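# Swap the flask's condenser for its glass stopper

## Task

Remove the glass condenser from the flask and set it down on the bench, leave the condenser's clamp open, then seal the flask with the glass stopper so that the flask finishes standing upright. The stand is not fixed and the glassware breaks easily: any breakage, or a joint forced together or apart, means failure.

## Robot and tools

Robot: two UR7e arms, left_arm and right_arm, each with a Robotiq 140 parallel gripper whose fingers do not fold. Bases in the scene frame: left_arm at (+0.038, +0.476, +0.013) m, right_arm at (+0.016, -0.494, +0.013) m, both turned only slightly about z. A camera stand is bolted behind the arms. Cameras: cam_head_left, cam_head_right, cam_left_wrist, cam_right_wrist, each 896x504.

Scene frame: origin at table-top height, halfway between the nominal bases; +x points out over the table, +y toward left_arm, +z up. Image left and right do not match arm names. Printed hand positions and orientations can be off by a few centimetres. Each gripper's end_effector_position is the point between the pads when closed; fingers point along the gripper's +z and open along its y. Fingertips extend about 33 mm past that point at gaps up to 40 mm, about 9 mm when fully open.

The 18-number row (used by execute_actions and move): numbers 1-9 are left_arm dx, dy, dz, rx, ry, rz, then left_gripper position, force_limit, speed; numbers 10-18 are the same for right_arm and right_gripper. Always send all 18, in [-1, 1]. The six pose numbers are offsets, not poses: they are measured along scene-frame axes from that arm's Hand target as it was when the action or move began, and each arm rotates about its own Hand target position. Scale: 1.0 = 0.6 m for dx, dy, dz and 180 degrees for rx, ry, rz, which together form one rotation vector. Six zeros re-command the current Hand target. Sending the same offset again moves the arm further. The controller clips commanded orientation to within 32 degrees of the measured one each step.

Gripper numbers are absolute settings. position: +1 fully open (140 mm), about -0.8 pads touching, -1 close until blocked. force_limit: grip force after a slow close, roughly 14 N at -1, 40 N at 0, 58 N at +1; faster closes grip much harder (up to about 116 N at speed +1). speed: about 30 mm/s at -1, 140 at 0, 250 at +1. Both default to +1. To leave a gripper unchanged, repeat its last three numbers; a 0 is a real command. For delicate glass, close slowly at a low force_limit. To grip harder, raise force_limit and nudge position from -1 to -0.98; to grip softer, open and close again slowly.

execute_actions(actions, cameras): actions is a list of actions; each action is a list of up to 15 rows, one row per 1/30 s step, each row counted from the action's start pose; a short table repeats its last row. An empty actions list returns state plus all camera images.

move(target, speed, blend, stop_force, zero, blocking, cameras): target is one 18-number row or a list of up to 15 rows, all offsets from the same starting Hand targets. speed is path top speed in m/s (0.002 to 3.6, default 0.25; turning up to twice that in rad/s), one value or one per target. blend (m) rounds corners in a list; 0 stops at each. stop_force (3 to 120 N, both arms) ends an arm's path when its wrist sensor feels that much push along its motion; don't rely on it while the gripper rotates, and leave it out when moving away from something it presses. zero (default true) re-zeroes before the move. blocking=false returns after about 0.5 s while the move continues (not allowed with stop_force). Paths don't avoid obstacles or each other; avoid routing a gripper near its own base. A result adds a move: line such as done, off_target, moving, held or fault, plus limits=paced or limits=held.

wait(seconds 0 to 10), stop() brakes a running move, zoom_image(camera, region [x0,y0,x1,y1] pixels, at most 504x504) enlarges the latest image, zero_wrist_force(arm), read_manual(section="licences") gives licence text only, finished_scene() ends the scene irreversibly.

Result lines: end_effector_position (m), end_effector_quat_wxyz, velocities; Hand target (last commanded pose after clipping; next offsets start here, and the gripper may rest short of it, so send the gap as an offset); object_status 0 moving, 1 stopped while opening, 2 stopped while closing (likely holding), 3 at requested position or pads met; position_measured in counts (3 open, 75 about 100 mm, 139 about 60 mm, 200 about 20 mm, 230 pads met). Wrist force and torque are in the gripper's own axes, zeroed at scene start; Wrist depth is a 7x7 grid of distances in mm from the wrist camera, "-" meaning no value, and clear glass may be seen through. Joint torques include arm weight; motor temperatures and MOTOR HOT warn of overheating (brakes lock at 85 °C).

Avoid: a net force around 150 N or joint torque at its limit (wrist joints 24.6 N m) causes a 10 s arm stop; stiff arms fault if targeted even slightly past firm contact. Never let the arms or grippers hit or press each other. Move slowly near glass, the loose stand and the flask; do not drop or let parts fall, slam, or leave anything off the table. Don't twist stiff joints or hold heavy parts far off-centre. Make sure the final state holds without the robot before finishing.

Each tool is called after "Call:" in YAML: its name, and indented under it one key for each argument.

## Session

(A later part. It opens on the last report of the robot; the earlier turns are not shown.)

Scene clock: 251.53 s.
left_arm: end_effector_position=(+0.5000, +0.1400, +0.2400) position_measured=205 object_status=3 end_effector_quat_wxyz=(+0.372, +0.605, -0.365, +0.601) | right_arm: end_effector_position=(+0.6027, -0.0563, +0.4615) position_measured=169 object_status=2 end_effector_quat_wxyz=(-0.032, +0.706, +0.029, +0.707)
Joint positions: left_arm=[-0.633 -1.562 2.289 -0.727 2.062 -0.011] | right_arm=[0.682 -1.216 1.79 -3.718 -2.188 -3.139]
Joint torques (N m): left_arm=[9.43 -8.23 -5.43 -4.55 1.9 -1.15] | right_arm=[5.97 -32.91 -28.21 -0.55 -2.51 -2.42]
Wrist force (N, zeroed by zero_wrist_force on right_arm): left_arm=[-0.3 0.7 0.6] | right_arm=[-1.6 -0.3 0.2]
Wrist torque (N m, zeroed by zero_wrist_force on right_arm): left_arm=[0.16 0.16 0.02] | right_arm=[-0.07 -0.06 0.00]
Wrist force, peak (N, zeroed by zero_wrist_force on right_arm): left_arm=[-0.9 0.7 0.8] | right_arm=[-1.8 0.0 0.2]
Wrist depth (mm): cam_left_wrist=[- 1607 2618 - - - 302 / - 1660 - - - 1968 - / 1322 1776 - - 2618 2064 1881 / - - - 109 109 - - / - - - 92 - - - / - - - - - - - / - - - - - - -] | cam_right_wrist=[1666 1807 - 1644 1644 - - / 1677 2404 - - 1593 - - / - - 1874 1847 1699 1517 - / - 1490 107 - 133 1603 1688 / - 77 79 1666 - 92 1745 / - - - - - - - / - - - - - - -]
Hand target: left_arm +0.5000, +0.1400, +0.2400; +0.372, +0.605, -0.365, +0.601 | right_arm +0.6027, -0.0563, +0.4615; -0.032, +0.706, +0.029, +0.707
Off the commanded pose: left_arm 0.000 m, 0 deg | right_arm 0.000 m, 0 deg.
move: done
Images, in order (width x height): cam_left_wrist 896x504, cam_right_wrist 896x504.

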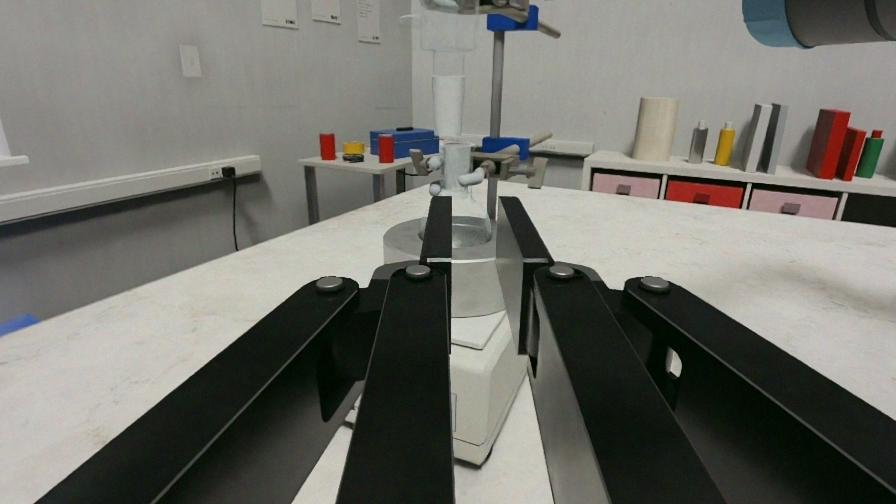

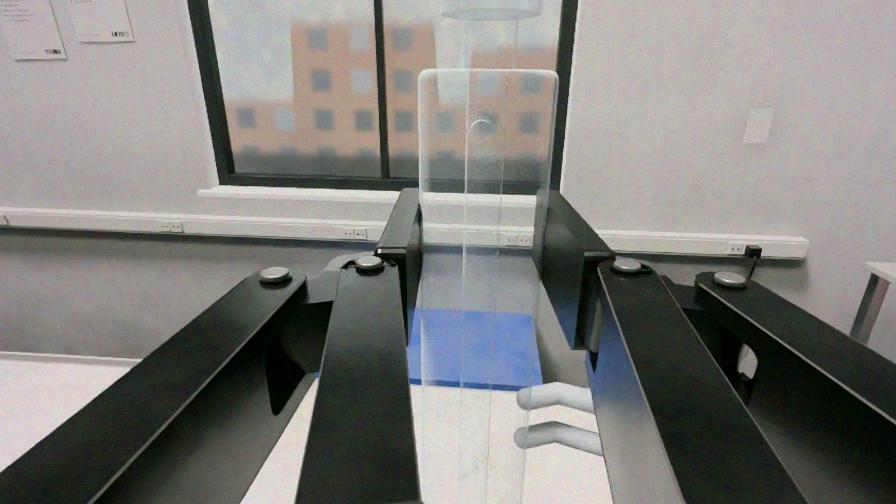

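Call:
move:
  target:
    - [0,0,0,0,0,0,-0.6,0.2,-1,-0.0065,0.0747,0,0,0,0,-0.98,-0.05,-1]
  speed: 0.025
  stop_force: 4
  cameras: ["cam_left_wrist", "cam_right_wrist"]

Scene clock: 254.70 s.
left_arm: end_effector_position=(+0.5000, +0.1400, +0.2400) position_measured=205 object_status=3 end_effector_quat_wxyz=(+0.372, +0.605, -0.365, +0.601) | right_arm: end_effector_position=(+0.5988, -0.0114, +0.4615) position_measured=169 object_status=2 end_effector_quat_wxyz=(-0.032, +0.706, +0.029, +0.707)
Joint positions: left_arm=[-0.633 -1.562 2.289 -0.727 2.062 -0.011] | right_arm=[0.754 -1.141 1.678 -3.682 -2.26 -3.14]
Joint torques (N m): left_arm=[8.65 -7.93 -5.48 -4.47 1.79 -1.23] | right_arm=[8.13 -38.14 -26.96 -0.74 -2.67 -2.35]
Wrist force (N, zeroed by zero_wrist_force on right_arm): left_arm=[-0.6 0.5 0.6] | right_arm=[-1.6 -0.5 0.4]
Wrist torque (N m, zeroed by zero_wrist_force on right_arm): left_arm=[0.11 0.24 0.02] | right_arm=[-0.13 -0.02 0.08]
Wrist force, peak (N, zeroed by zero_wrist_force on right_arm): left_arm=[-0.7 0.9 0.9] | right_arm=[-1.9 -0.5 0.3]
Wrist depth (mm): cam_left_wrist=[1270 1617 - - 2308 - 274 / - - - 297 - 2373 2015 / 1476 1751 2116 - 1999 2081 1853 / - - - 108 111 - - / - - - 92 - - 638 / - - - - - - - / - - - - - - -] | cam_right_wrist=[1991 1666 - 1603 1554 - - / 1745 - - - - 1583 - / 1976 - 1583 1710 1770 - - / - - 108 1770 133 1795 1644 / - 77 79 1722 - 89 1499 / - - - 1490 - - - / - - - 655 - - -]
Hand target: left_arm +0.5000, +0.1400, +0.2400; +0.372, +0.605, -0.365, +0.601 | right_arm +0.5988, -0.0114, +0.4615; -0.032, +0.706, +0.029, +0.707
Off the commanded pose: left_arm 0.000 m, 0 deg | right_arm 0.000 m, 0 deg.
move: done
Images, in order (width x height): cam_left_wrist 896x504, cam_right_wrist 896x504.

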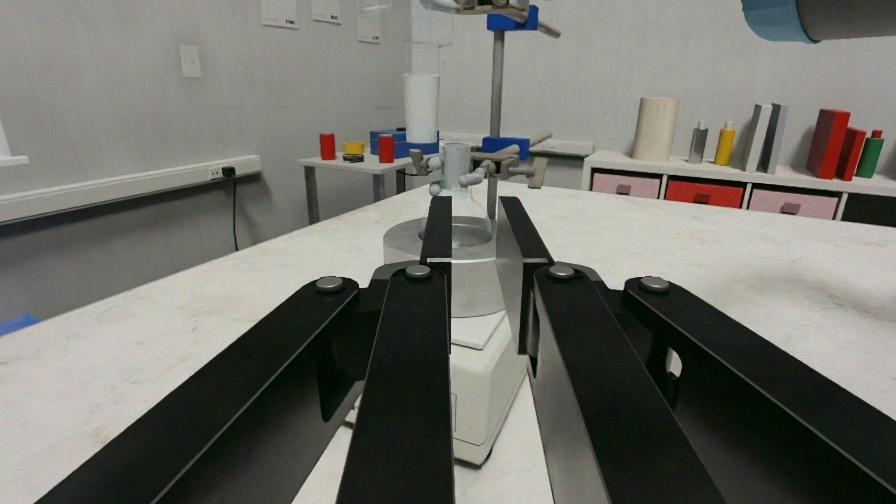

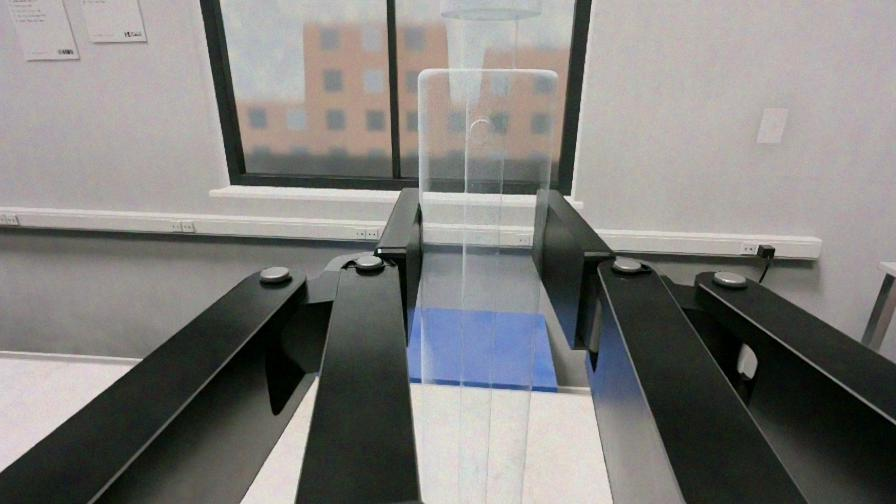

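Call:
move:
  target:
    - [-0.1333,0.2667,0.0167,0.4447,0.2286,0,-0.1,0.2,-1,-0.1813,0.019,0,0,0,0,-0.98,-0.05,-1]
    - [-0.2583,0.43,-0.2,0.5131,-0.2083,-0.4198,-0.1,0.2,-1,-0.3313,-0.081,-0.2692,0.1233,0.4924,0.1653,-0.98,-0.05,-1]
  speed: 0.2
  blend: [0.03, 0]
  cameras: ["all"]

Scene clock: 275.50 s.
left_arm: end_effector_position=(+0.3450, +0.3980, +0.1200) position_measured=141 object_status=3 end_effector_quat_wxyz=(+0.000, -0.167, +0.986, +0.001) | right_arm: end_effector_position=(+0.4001, -0.0600, +0.3000) position_measured=169 object_status=2 end_effector_quat_wxyz=(-0.326, +0.945, +0.038, -0.013)
Joint positions: left_arm=[-0.713 -1.494 1.936 1.129 1.57 2.121] | right_arm=[0.233 -1.658 1.83 -1.877 -0.918 -2.921]
Joint torques (N m): left_arm=[14.23 -37.96 -4.04 0.87 2.52 1.15] | right_arm=[-6.42 -15.5 -30.78 -2.08 4.25 -2.07]
Wrist force (N, zeroed by zero_wrist_force on right_arm): left_arm=[-0.6 -0.4 -1.5] | right_arm=[0.9 2.1 1.0]
Wrist torque (N m, zeroed by zero_wrist_force on right_arm): left_arm=[-0.22 0.02 -0.01] | right_arm=[0.08 0.18 -0.08]
Wrist force, peak (N, zeroed by zero_wrist_force on right_arm): left_arm=[-0.9 -0.8 -1.9] | right_arm=[1.1 2.6 1.0]
Wrist depth (mm): cam_left_wrist=[- - 230 - - - - / - - 240 241 - - - / - - 255 248 - 253 - / 275 - 125 248 139 - - / 284 90 108 - - 86 - / - - - - - - - / - - - 326 - - -] | cam_right_wrist=[- 901 - 480 396 339 301 / - - 660 494 410 352 315 / 424 849 708 534 414 367 328 / 602 650 103 539 133 396 322 / 578 77 79 571 - 92 327 / - - - 597 - - - / - - - - - - -]
Hand target: left_arm +0.3450, +0.3980, +0.1200; +0.000, -0.167, +0.986, +0.001 | right_arm +0.4001, -0.0600, +0.2999; -0.326, +0.945, +0.039, -0.014
Off the commanded pose: left_arm 0.000 m, 0 deg | right_arm 0.000 m, 0 deg.
move: done

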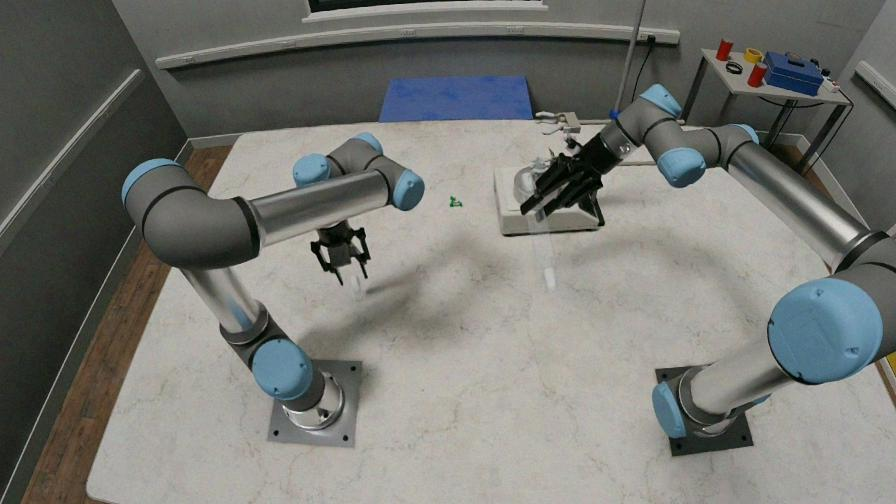

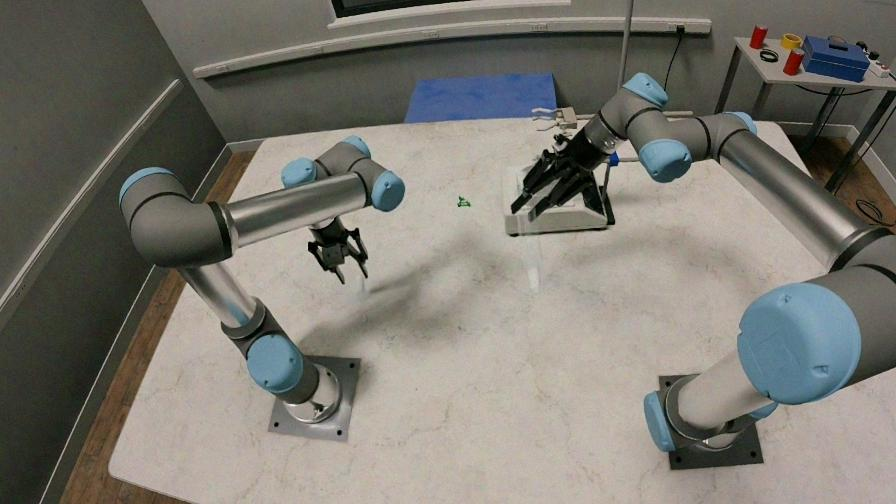

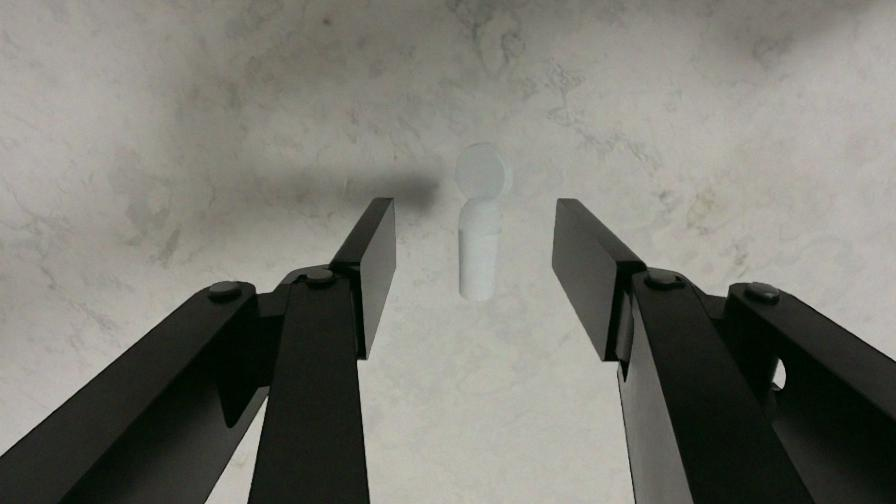

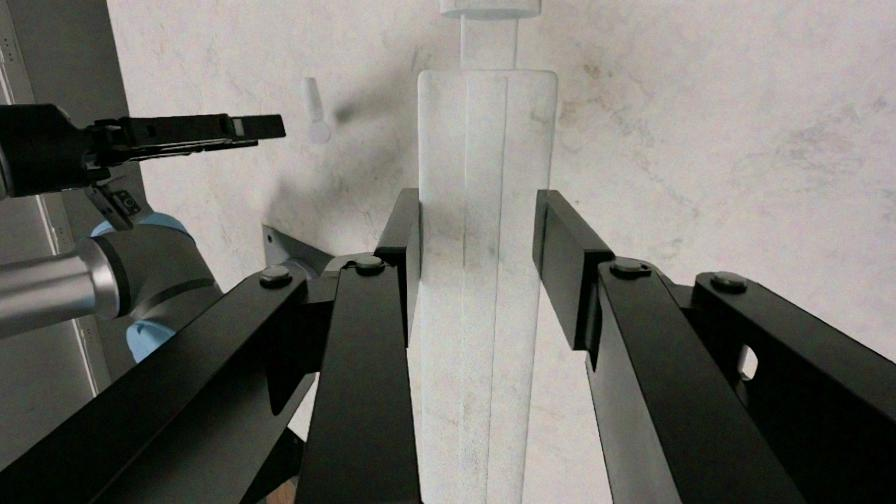

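Call:
zoom_image:
  camera: "cam_left_wrist"
  region: [420, 120, 540, 320]

Scaled by 2.520 from the camera's 896x504 image, which has a finer 1280x720 frame.

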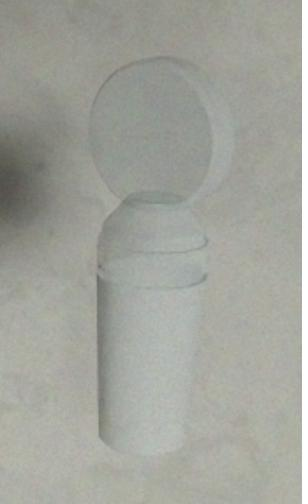

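Call:
move:
  target:
    - [0.0222,0.0213,-0.0667,0,0,0,-0.333,-0.9,-1,-0.05,0,-0.3583,0,0,0,-0.98,-0.05,-1]
  speed: 0.15
  cameras: ["cam_left_wrist", "cam_right_wrist", "cam_head_left"]

Scene clock: 285.83 s.
left_arm: end_effector_position=(+0.3583, +0.4108, +0.0800) position_measured=171 object_status=3 end_effector_quat_wxyz=(+0.000, -0.167, +0.986, +0.001) | right_arm: end_effector_position=(+0.3701, -0.0601, +0.0850) position_measured=169 object_status=2 end_effector_quat_wxyz=(-0.326, +0.945, +0.039, -0.014)
Joint positions: left_arm=[-0.65 -1.421 1.969 1.024 1.57 2.184] | right_arm=[0.251 -1.452 2.254 -2.521 -0.921 -2.899]
Joint torques (N m): left_arm=[13.88 -12.09 -2.2 0.69 1.93 1.51] | right_arm=[7.46 -18.78 -13.36 -5.35 3.76 2.9]
Wrist force (N, zeroed by zero_wrist_force on right_arm): left_arm=[-0.4 -0.5 -1.5] | right_arm=[0.8 2.1 0.7]
Wrist torque (N m, zeroed by zero_wrist_force on right_arm): left_arm=[-0.23 0.00 -0.02] | right_arm=[0.07 0.19 -0.25]
Wrist force, peak (N, zeroed by zero_wrist_force on right_arm): left_arm=[-0.8 -0.7 -2.2] | right_arm=[0.7 2.8 1.6]
Wrist depth (mm): cam_left_wrist=[- - - - 193 - - / - - 199 199 - - - / - 220 - 202 212 - - / - 226 229 203 134 - - / - - - 238 92 92 - / - - - 256 - - - / - - - 277 - - -] | cam_right_wrist=[531 384 285 233 192 164 142 / 433 416 326 240 202 170 150 / - 417 311 247 205 174 155 / - 475 326 254 160 179 159 / 540 77 79 269 243 89 156 / - - - 296 - - - / - - - 313 - - -]
Hand target: left_arm +0.3583, +0.4108, +0.0800; +0.000, -0.167, +0.986, +0.001 | right_arm +0.3701, -0.0600, +0.0850; -0.326, +0.945, +0.039, -0.014
Off the commanded pose: left_arm 0.000 m, 0 deg | right_arm 0.000 m, 0 deg.
move: done
Images, in order (width x height): cam_head_left 896x504, cam_left_wrist 896x504, cam_right_wrist 896x504.

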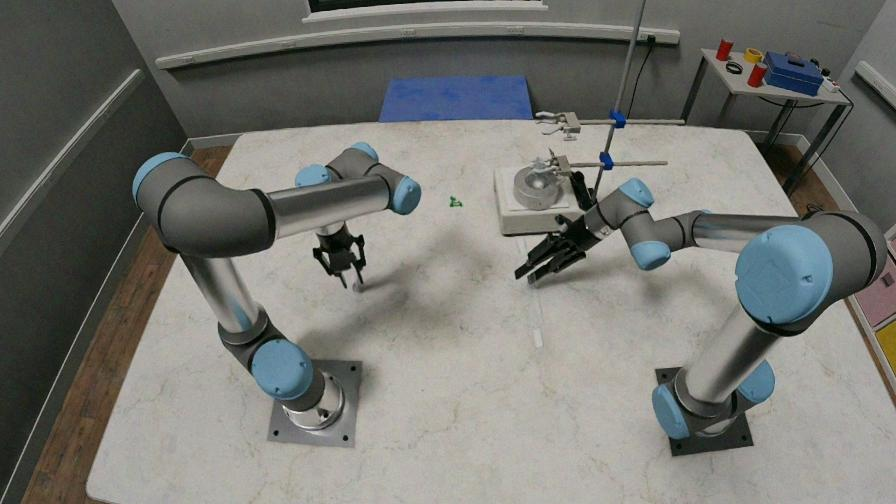

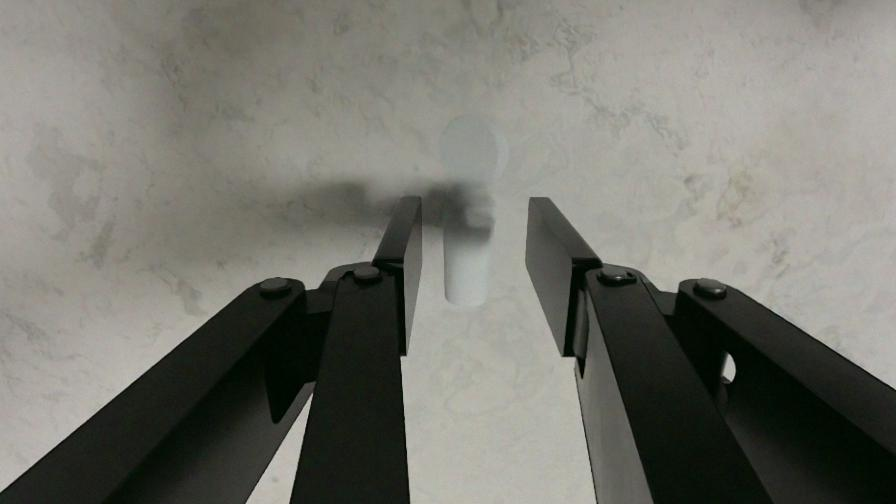

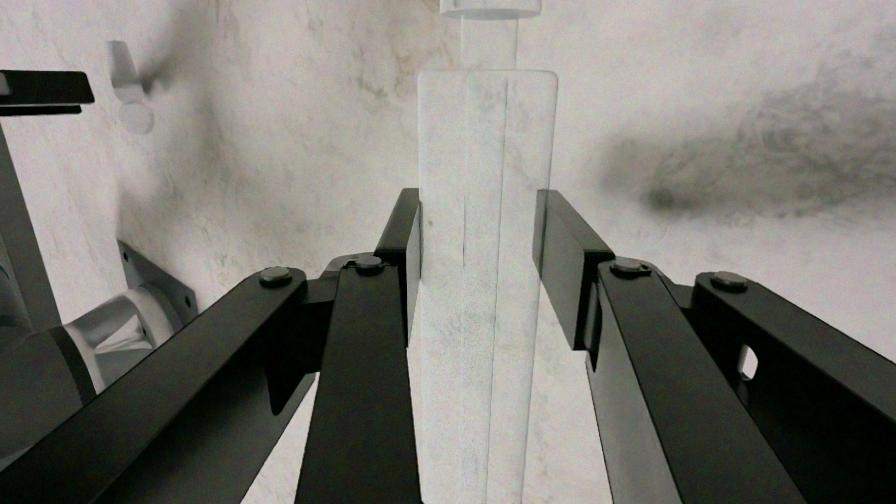

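Call:
move:
  target:
    - [0.0008,-0.0023,-0.0733,0,0,0,-0.333,-0.9,-1,0,0,-0.0633,0,0,0,-0.98,-0.05,-1]
  speed: 0.025
  stop_force: 3
  cameras: ["cam_left_wrist", "cam_right_wrist"]

Call:
zoom_image:
  camera: "cam_left_wrist"
  region: [390, 70, 570, 370]

Scene clock: 289.23 s.
left_arm: end_effector_position=(+0.3588, +0.4094, +0.0360) position_measured=171 object_status=3 end_effector_quat_wxyz=(+0.000, -0.167, +0.986, +0.001) | right_arm: end_effector_position=(+0.3701, -0.0601, +0.0470) position_measured=169 object_status=2 end_effector_quat_wxyz=(-0.326, +0.945, +0.038, -0.014)
Joint positions: left_arm=[-0.653 -1.354 2.023 0.903 1.57 2.181] | right_arm=[0.251 -1.363 2.29 -2.646 -0.921 -2.899]
Joint torques (N m): left_arm=[-12.17 -13.54 -1.74 0.93 1.81 -1.27] | right_arm=[5.1 -20.57 -10 -5.16 2.84 2.86]
Wrist force (N, zeroed by zero_wrist_force on right_arm): left_arm=[-1.1 -0.9 -1.1] | right_arm=[0.7 2.2 0.5]
Wrist torque (N m, zeroed by zero_wrist_force on right_arm): left_arm=[-0.33 0.10 0.09] | right_arm=[0.10 0.18 -0.25]
Wrist force, peak (N, zeroed by zero_wrist_force on right_arm): left_arm=[-1.2 -1.2 -1.6] | right_arm=[0.9 2.5 0.7]
Wrist depth (mm): cam_left_wrist=[- - - - 154 - - / 165 - - - 160 - 161 / - - - - 170 168 - / - - - 156 121 - - / - - - 171 92 92 - / - - - - - - - / - - - - - - -] | cam_right_wrist=[418 309 229 185 152 131 118 / 391 312 244 195 159 140 116 / 532 315 261 197 161 142 120 / 698 413 273 203 133 145 122 / 546 77 79 219 195 89 125 / - - - 238 - - - / - - - 246 - - -]
Hand target: left_arm +0.3588, +0.4094, +0.0360; +0.000, -0.167, +0.986, +0.001 | right_arm +0.3701, -0.0600, +0.0470; -0.326, +0.945, +0.039, -0.014
Off the commanded pose: left_arm 0.000 m, 0 deg | right_arm 0.000 m, 0 deg.
move: done
Images, in order (width x height): cam_left_wrist 896x504, cam_right_wrist 896x504.

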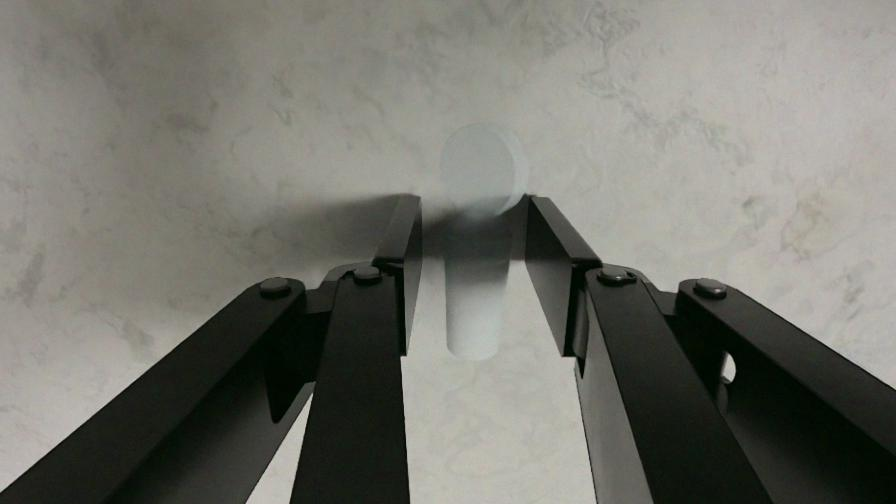

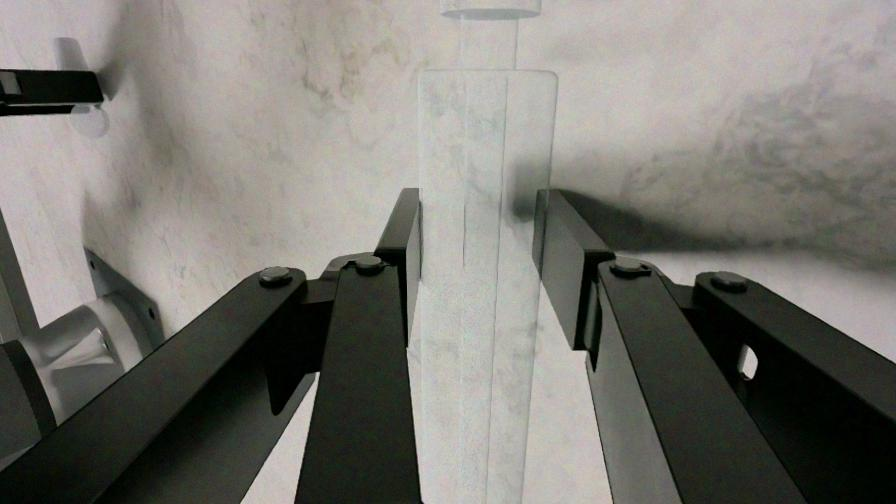

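Scaled by 1.680 from the camera's 896x504 image, which has a finer 1280x720 frame.

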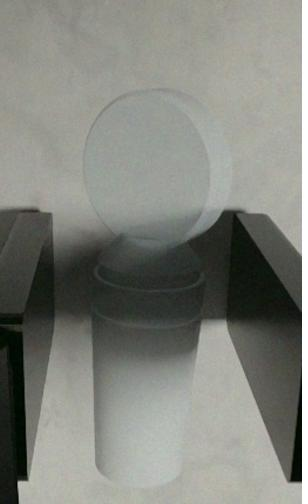

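Call:
move:
  target:
    - [0,0,0,0,0,0,-1,-0.9,-1,0,0,-0.025,0,0,0,-0.98,-0.05,-1]
  speed: 0.008
  stop_force: 3
  cameras: ["cam_left_wrist", "cam_right_wrist"]

Scene clock: 292.63 s.
left_arm: end_effector_position=(+0.3588, +0.4094, +0.0360) position_measured=195 object_status=2 end_effector_quat_wxyz=(+0.000, -0.167, +0.986, +0.001) | right_arm: end_effector_position=(+0.3701, -0.0601, +0.0427) position_measured=169 object_status=2 end_effector_quat_wxyz=(-0.326, +0.945, +0.038, -0.014)
Joint positions: left_arm=[-0.653 -1.354 2.023 0.903 1.57 2.181] | right_arm=[0.251 -1.352 2.293 -2.66 -0.921 -2.899]
Joint torques (N m): left_arm=[-11.38 -14.12 -1.7 1.09 -0.01 -1.38] | right_arm=[5.88 -33.49 -22.04 -1.48 2.75 0.89]
Wrist force (N, zeroed by zero_wrist_force on right_arm): left_arm=[-1.0 -0.9 -3.4] | right_arm=[0.7 0.4 -1.4]
Wrist torque (N m, zeroed by zero_wrist_force on right_arm): left_arm=[-0.32 0.12 0.09] | right_arm=[0.19 0.10 -0.18]
Wrist force, peak (N, zeroed by zero_wrist_force on right_arm): left_arm=[-1.0 -1.1 -3.5] | right_arm=[0.1 -1.5 -7.8]
Wrist depth (mm): cam_left_wrist=[- 150 - - 152 - - / 163 - 161 161 163 - - / - - 172 169 171 167 - / - 183 - 155 108 - - / - - - 167 - - - / - - - 203 - - - / - - - - - - -] | cam_right_wrist=[416 300 224 181 148 128 - / 421 312 238 190 157 131 119 / 595 346 244 194 160 139 117 / - 394 258 201 154 143 120 / 520 77 79 212 191 92 122 / - - - 244 - - - / - - - 246 - - -]
Hand target: left_arm +0.3588, +0.4094, +0.0360; +0.000, -0.167, +0.986, +0.001 | right_arm +0.3701, -0.0600, +0.0427; -0.326, +0.945, +0.038, -0.014 (not the last commanded pose)
Off the commanded pose: left_arm 0.000 m, 0 deg | right_arm 0.011 m, 0 deg.
move: contact (right_arm)
Images, in order (width x height): cam_left_wrist 896x504, cam_right_wrist 896x504.

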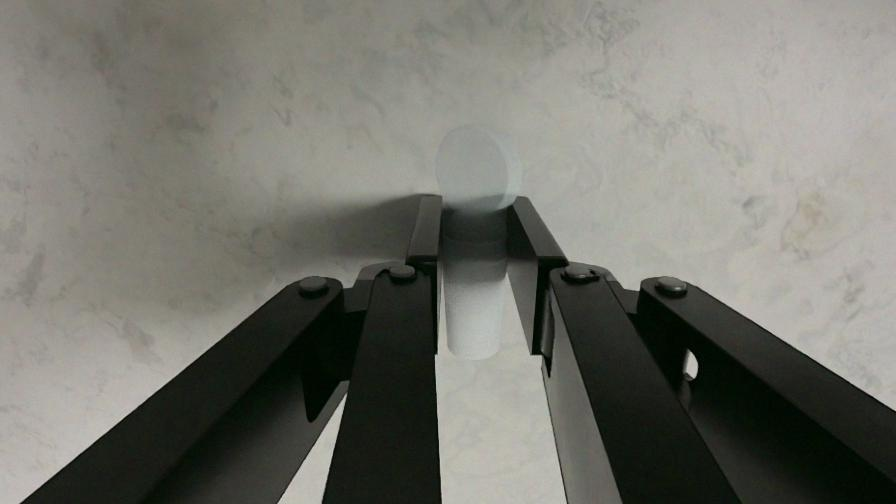

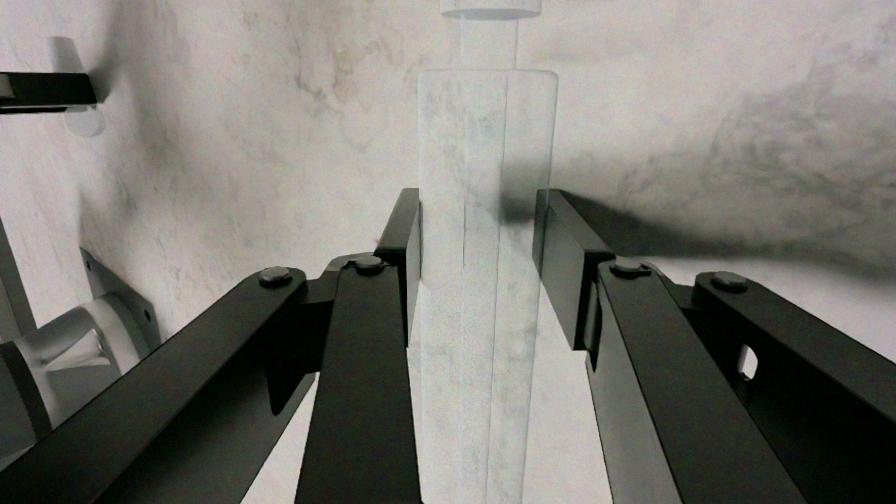

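Call:
move:
  target:
    - [0,0,0.05,0,0,0,-1,-0.9,-1,0,0,0.0033,0,0,0,-0.98,-0.05,-1]
    - [0,0,0.1,0,0,0,-1,-0.9,-1,-0.0002,0.0027,0.0053,0,0,0,-0.278,-0.05,-1]
    - [0,0,0.15,0,0,0,-1,-0.9,-1,-0.0004,0.0053,0.0075,0,0,0,-0.231,-0.05,-1]
    - [0,0,0.2,0,0,0,-1,-0.9,-1,-0.0006,0.0078,0.0095,0,0,0,-0.18,-0.05,-1]
    - [0,0,0.25,0,0,0,-1,-0.9,-1,-0.0008,0.0105,0.0115,0,0,0,-0.129,-0.05,-1]
    - [0,0,0.3,0,0,0,-1,-0.9,-1,-0.0011,0.0131,0.0137,0,0,0,-0.079,-0.05,-1]
  speed: 0.06
  cameras: ["cam_left_wrist", "cam_right_wrist", "cam_head_right"]

Scene clock: 303.57 s.
left_arm: end_effector_position=(+0.3588, +0.4095, +0.2160) position_measured=195 object_status=2 end_effector_quat_wxyz=(+0.000, -0.167, +0.986, +0.001) | right_arm: end_effector_position=(+0.3694, -0.0522, +0.0510) position_measured=139 object_status=3 end_effector_quat_wxyz=(-0.326, +0.945, +0.038, -0.014)
Joint positions: left_arm=[-0.653 -1.538 1.725 1.385 1.57 2.181] | right_arm=[0.27 -1.361 2.277 -2.648 -0.924 -2.876]
Joint torques (N m): left_arm=[-2.51 -37.84 -29.06 5.2 2.03 -0.21] | right_arm=[8.15 -34.28 -22.43 -1.48 -1.19 2.66]
Wrist force (N, zeroed by zero_wrist_force on right_arm): left_arm=[-0.5 -0.8 -0.8] | right_arm=[0.8 1.0 -0.8]
Wrist torque (N m, zeroed by zero_wrist_force on right_arm): left_arm=[-0.28 0.00 0.11] | right_arm=[0.10 0.10 -0.19]
Wrist force, peak (N, zeroed by zero_wrist_force on right_arm): left_arm=[-0.9 -0.8 -3.9] | right_arm=[0.9 2.4 0.7]
Wrist depth (mm): cam_left_wrist=[- 320 329 - - 316 - / - - - - - - 329 / - - 353 - - 354 - / - - 370 124 111 - - / - - - 166 - - - / - - - - - - - / - - - - - - -] | cam_right_wrist=[435 317 234 188 156 134 118 / 535 - 251 200 162 139 120 / 578 352 271 206 172 147 124 / 667 379 121 210 149 147 128 / - 82 77 231 197 - 126 / - - - 235 206 - - / - - - 262 218 - -]
Hand target: left_arm +0.3588, +0.4094, +0.2160; +0.000, -0.167, +0.986, +0.001 | right_arm +0.3694, -0.0522, +0.0510; -0.326, +0.945, +0.038, -0.014
Off the commanded pose: left_arm 0.000 m, 0 deg | right_arm 0.000 m, 0 deg.
move: done
Images, in order (width x height): cam_head_right 896x504, cam_left_wrist 896x504, cam_right_wrist 896x504.

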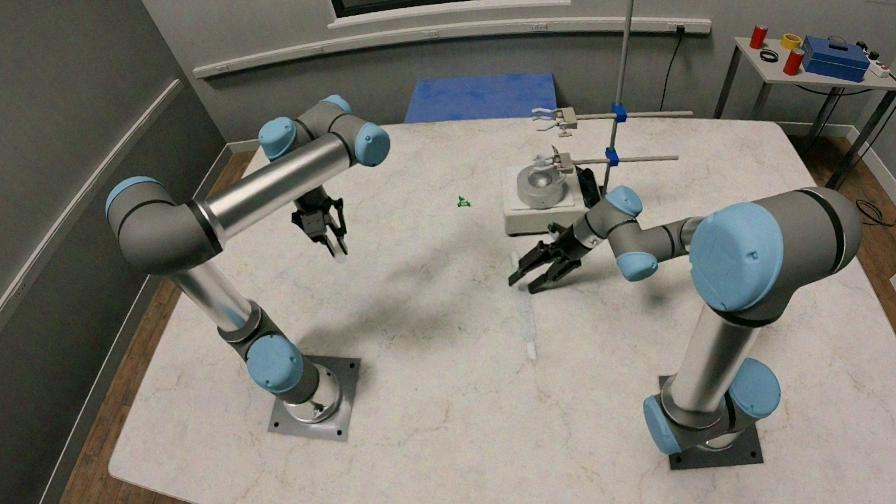

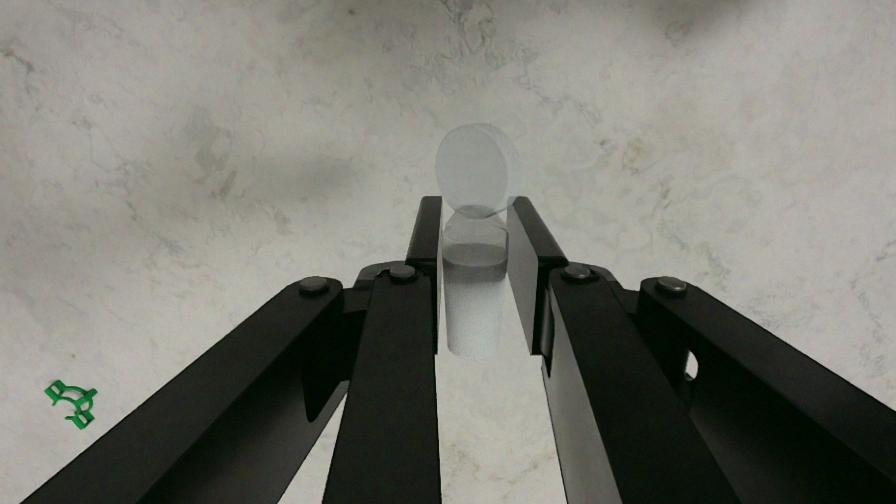

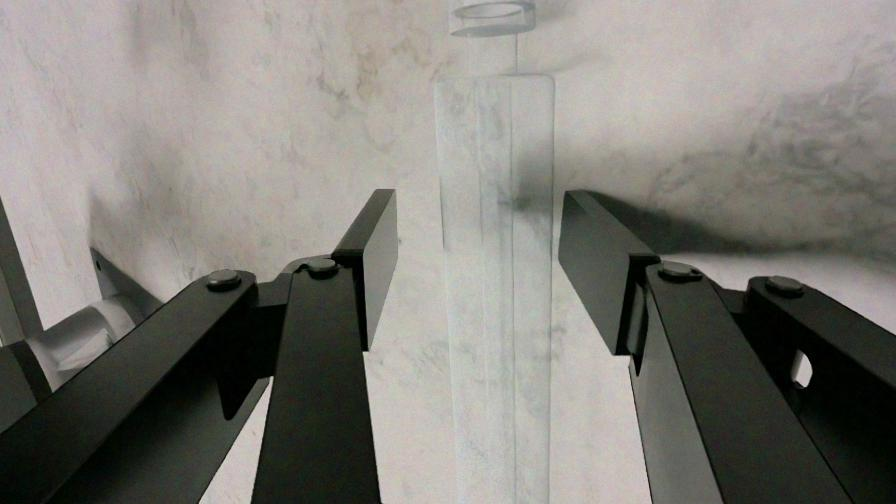

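Call:
zoom_image:
  camera: "cam_right_wrist"
  region: [380, 0, 620, 504]

Call:
zoom_image:
  camera: "cam_head_right"
  region: [480, 230, 600, 370]

Scaled by 1.000.

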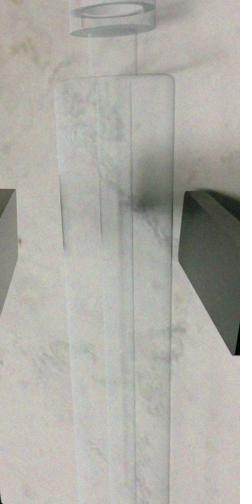

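Scaled by 3.600 from the camera's 896x504 image, which has a finer 1280x720 frame.

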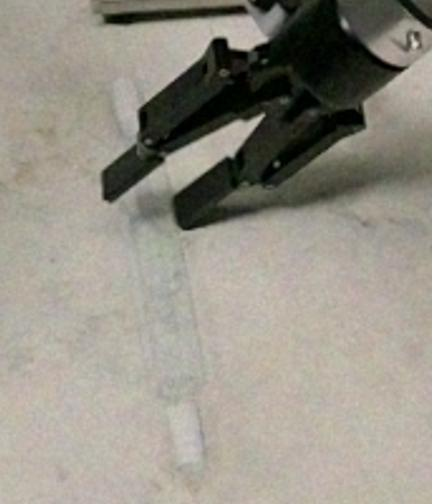

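Call:
move:
  target:
    - [0.152,-0.2657,0.14,0,0,0.5478,-1,-0.9,-1,0.0074,-0.0923,0.1183,0,0,0,-0.079,-0.05,-1]
    - [0.3982,-0.6648,0.145,-0.5131,0.2083,0.4198,-1,-0.9,-1,0.051,-0.0963,0.415,-0.1233,-0.4924,-0.1653,-0.079,-0.05,-1]
  speed: 0.25
  blend: [0.02, 0]
  cameras: ["all"]

Scene clock: 314.10 s.
left_arm: end_effector_position=(+0.5977, +0.0106, +0.3030) position_measured=195 object_status=2 end_effector_quat_wxyz=(+0.372, +0.605, -0.365, +0.601) | right_arm: end_effector_position=(+0.4000, -0.1100, +0.2999) position_measured=139 object_status=3 end_effector_quat_wxyz=(-0.032, +0.706, +0.029, +0.707) end_effector_velocity=(+0.000, +0.000, +0.000) end_effector_angular_velocity=(-0.003, -0.001, -0.001)
Joint positions: left_arm=[-0.748 -1.348 1.845 -0.497 1.948 -0.011] | right_arm=[0.968 -1.127 2.287 -4.305 -2.475 -3.14]
Joint velocities: left_arm=[within noise] | right_arm=[-0.001 0.001 -0.001 -0.002 0 -0.005]
Joint torques (N m): left_arm=[-12.19 -21.81 -9.37 -4.68 -2.62 -1.35] | right_arm=[-2.52 -23.14 -17.68 -3.3 -2.48 -2.77]
Wrist force (N, zeroed by zero_wrist_force on right_arm): left_arm=[-1.2 0.5 0.4] | right_arm=[0.3 -0.4 0.3]
Wrist torque (N m, zeroed by zero_wrist_force on right_arm): left_arm=[0.13 0.27 0.05] | right_arm=[-0.11 -0.08 0.14]
Wrist force, peak (N, zeroed by zero_wrist_force on right_arm): left_arm=[-1.2 -0.9 -1.5] | right_arm=[1.3 1.8 -0.8]
Wrist depth (mm): cam_left_wrist=[- - 1776 - - 2116 - / - - - - - - - / - - - 154 2064 1968 1716 / 1221 - - 155 111 1041 1751 / - - - 167 - - 711 / - - - - - - - / - - - - - - -] | cam_right_wrist=[1860 1795 1833 - - 323 331 / 304 1945 1874 - 1745 1677 1677 / 248 273 321 1991 1902 1795 - / 1053 - 105 - 130 107 904 / - 82 77 418 - - 758 / - - - - - - - / - - - 393 - - -]
Hand target: left_arm +0.5977, +0.0106, +0.3030; +0.372, +0.605, -0.365, +0.601 | right_arm +0.4000, -0.1100, +0.3000; -0.032, +0.706, +0.029, +0.707
Off the commanded pose: left_arm 0.000 m, 0 deg | right_arm 0.000 m, 0 deg.
move: done

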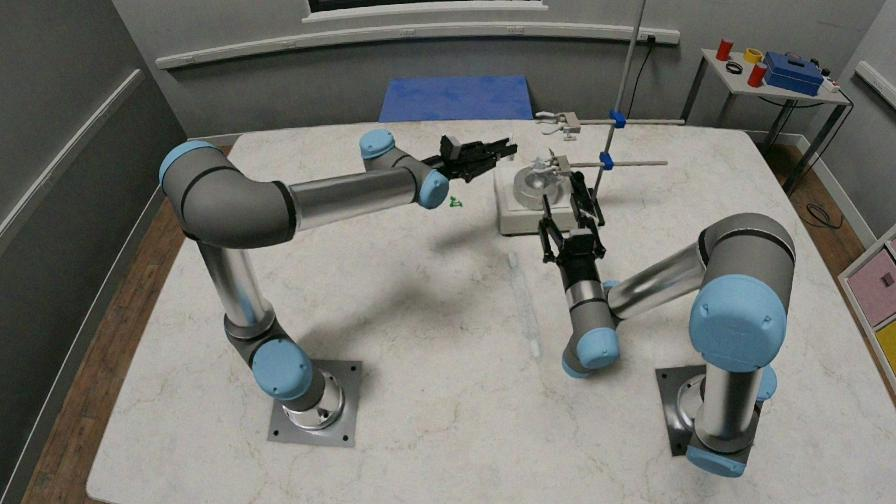

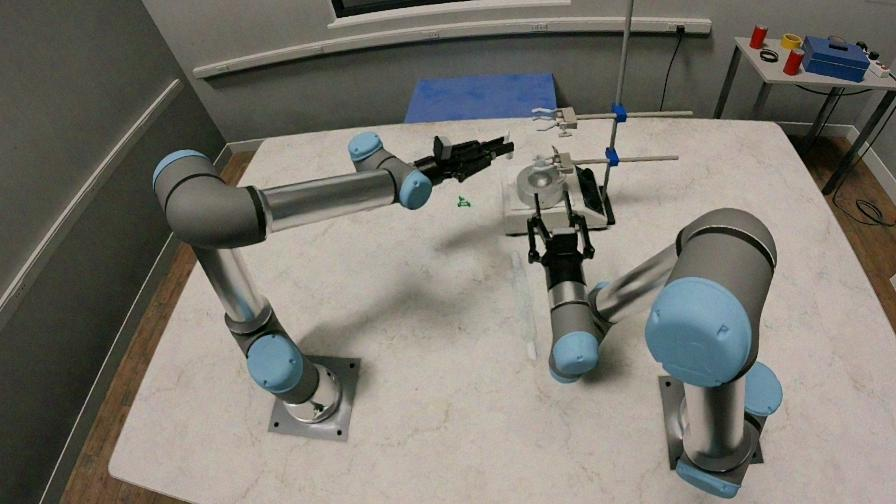

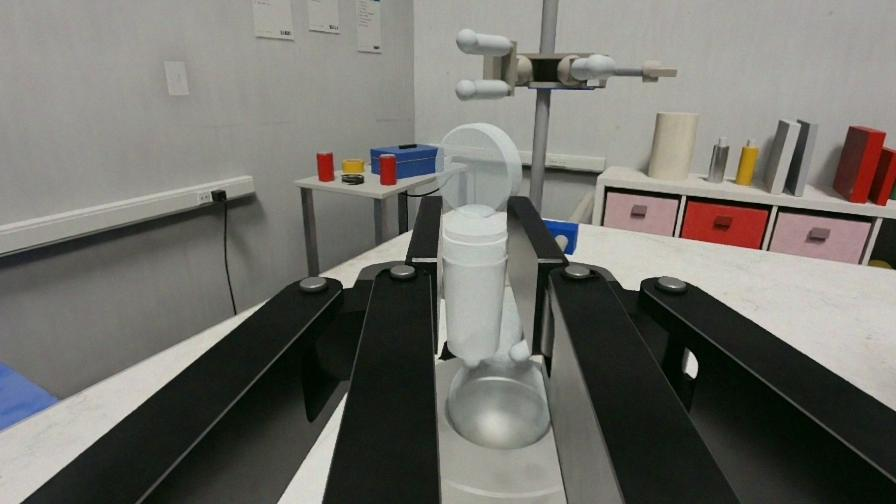

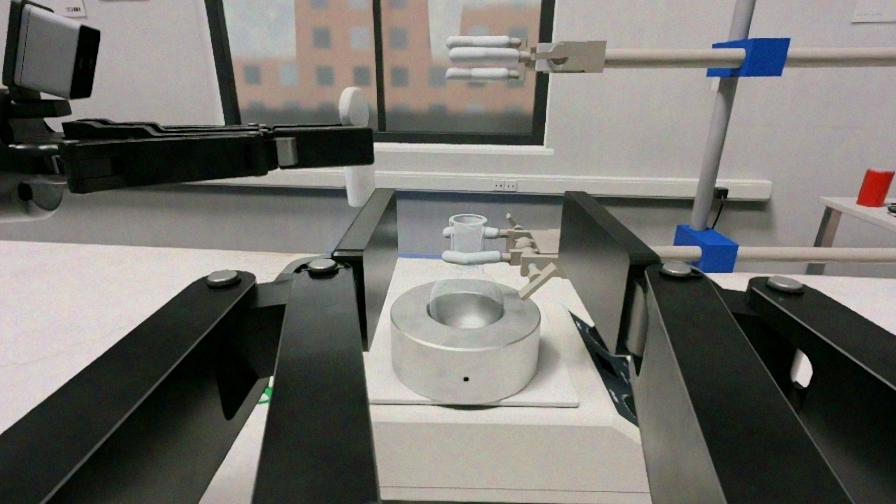

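Call:
zoom_image:
  camera: "cam_right_wrist"
  region: [330, 20, 550, 300]

Scaled by 1.800 from the camera's 896x504 image, which has a finer 1280x720 frame.

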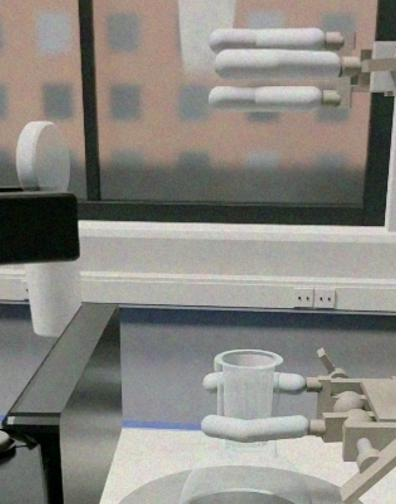

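Call:
move:
  target:
    - [0.0086,-0.0996,-0.0033,0,0,0,-1,-0.9,-1,0,0,0,0,0,0,-0.079,-0.05,-1]
  speed: 0.05
  stop_force: 5
  cameras: ["cam_left_wrist", "cam_right_wrist"]

Call:
zoom_image:
  camera: "cam_right_wrist"
  region: [390, 20, 550, 260]

Call:
zoom_image:
  camera: "cam_left_wrist"
  region: [390, 0, 590, 400]

Scene clock: 319.03 s.
left_arm: end_effector_position=(+0.6029, -0.0492, +0.3010) position_measured=195 object_status=2 end_effector_quat_wxyz=(+0.372, +0.605, -0.365, +0.601) | right_arm: end_effector_position=(+0.4000, -0.1100, +0.3000) position_measured=139 object_status=3 end_effector_quat_wxyz=(-0.032, +0.706, +0.029, +0.707)
Joint positions: left_arm=[-0.835 -1.274 1.754 -0.48 1.861 -0.011] | right_arm=[0.968 -1.127 2.286 -4.305 -2.475 -3.141]
Joint torques (N m): left_arm=[-11.8 -26.26 -31.96 -0.43 -2.57 0.76] | right_arm=[-3.33 -24.61 -16.95 -3.03 -0.41 -2.44]
Wrist force (N, zeroed by zero_wrist_force on right_arm): left_arm=[0.1 0.2 0.2] | right_arm=[0.2 -0.2 0.3]
Wrist torque (N m, zeroed by zero_wrist_force on right_arm): left_arm=[0.05 0.00 0.03] | right_arm=[-0.08 -0.05 0.14]
Wrist force, peak (N, zeroed by zero_wrist_force on right_arm): left_arm=[-1.1 0.8 0.3] | right_arm=[0.3 -0.5 0.4]
Wrist depth (mm): cam_left_wrist=[- - 2227 186 - 1853 - / - - 2442 - - 2152 - / - 1365 2048 - 2442 1999 1727 / 1257 - - 156 111 1895 1788 / - - - 167 - - - / - - - 210 - - - / - - - - - - -] | cam_right_wrist=[- 284 - - - 329 1677 / 245 272 324 - 2055 1745 1782 / 243 252 277 2039 1860 1699 1833 / 910 - 104 841 130 376 833 / - 82 77 - - - - / - - - - 374 - - / - - - - - - -]
Hand target: left_arm +0.6029, -0.0492, +0.3010; +0.372, +0.605, -0.365, +0.601 | right_arm +0.4000, -0.1100, +0.3000; -0.032, +0.706, +0.029, +0.707
Off the commanded pose: left_arm 0.000 m, 0 deg | right_arm 0.000 m, 0 deg.
move: done
Images, in order (width x height): cam_left_wrist 896x504, cam_right_wrist 896x504.

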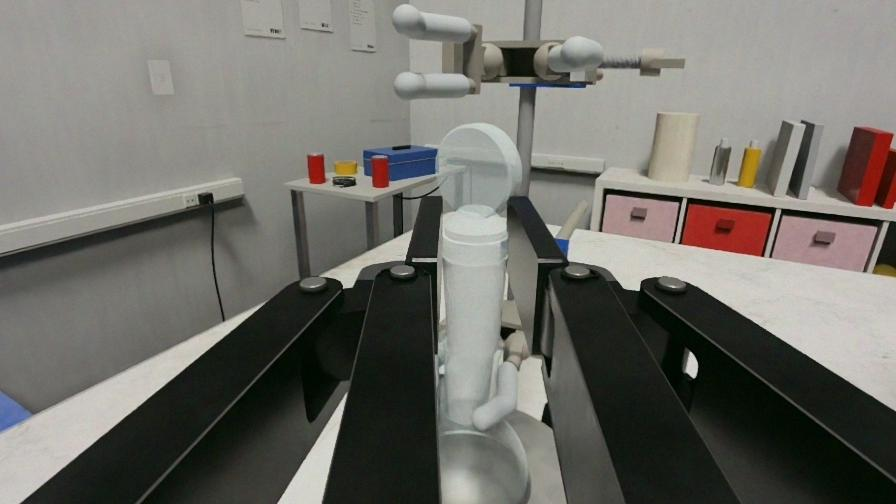

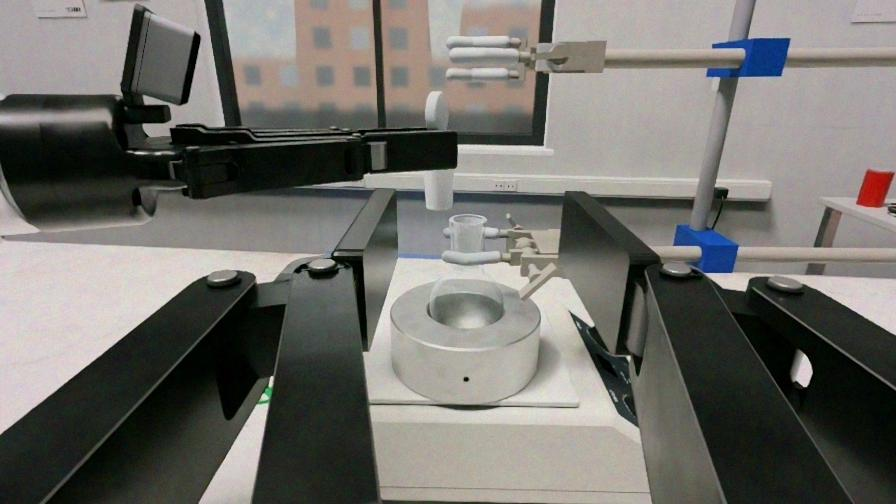

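Scaled by 2.100 from the camera's 896x504 image, which has a finer 1280x720 frame.

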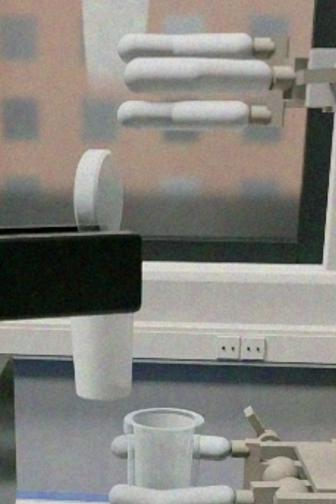

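Scaled by 1.260 from the camera's 896x504 image, which has a finer 1280x720 frame.

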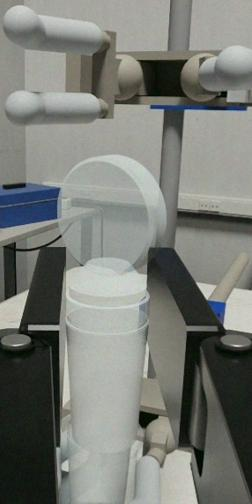

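Call:
zoom_image:
  camera: "cam_left_wrist"
  region: [420, 210, 540, 430]

Scaled by 2.291 from the camera's 896x504 image, which has a finer 1280x720 frame.

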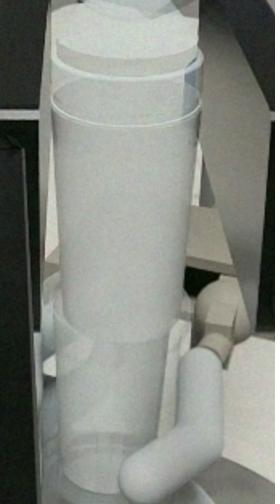

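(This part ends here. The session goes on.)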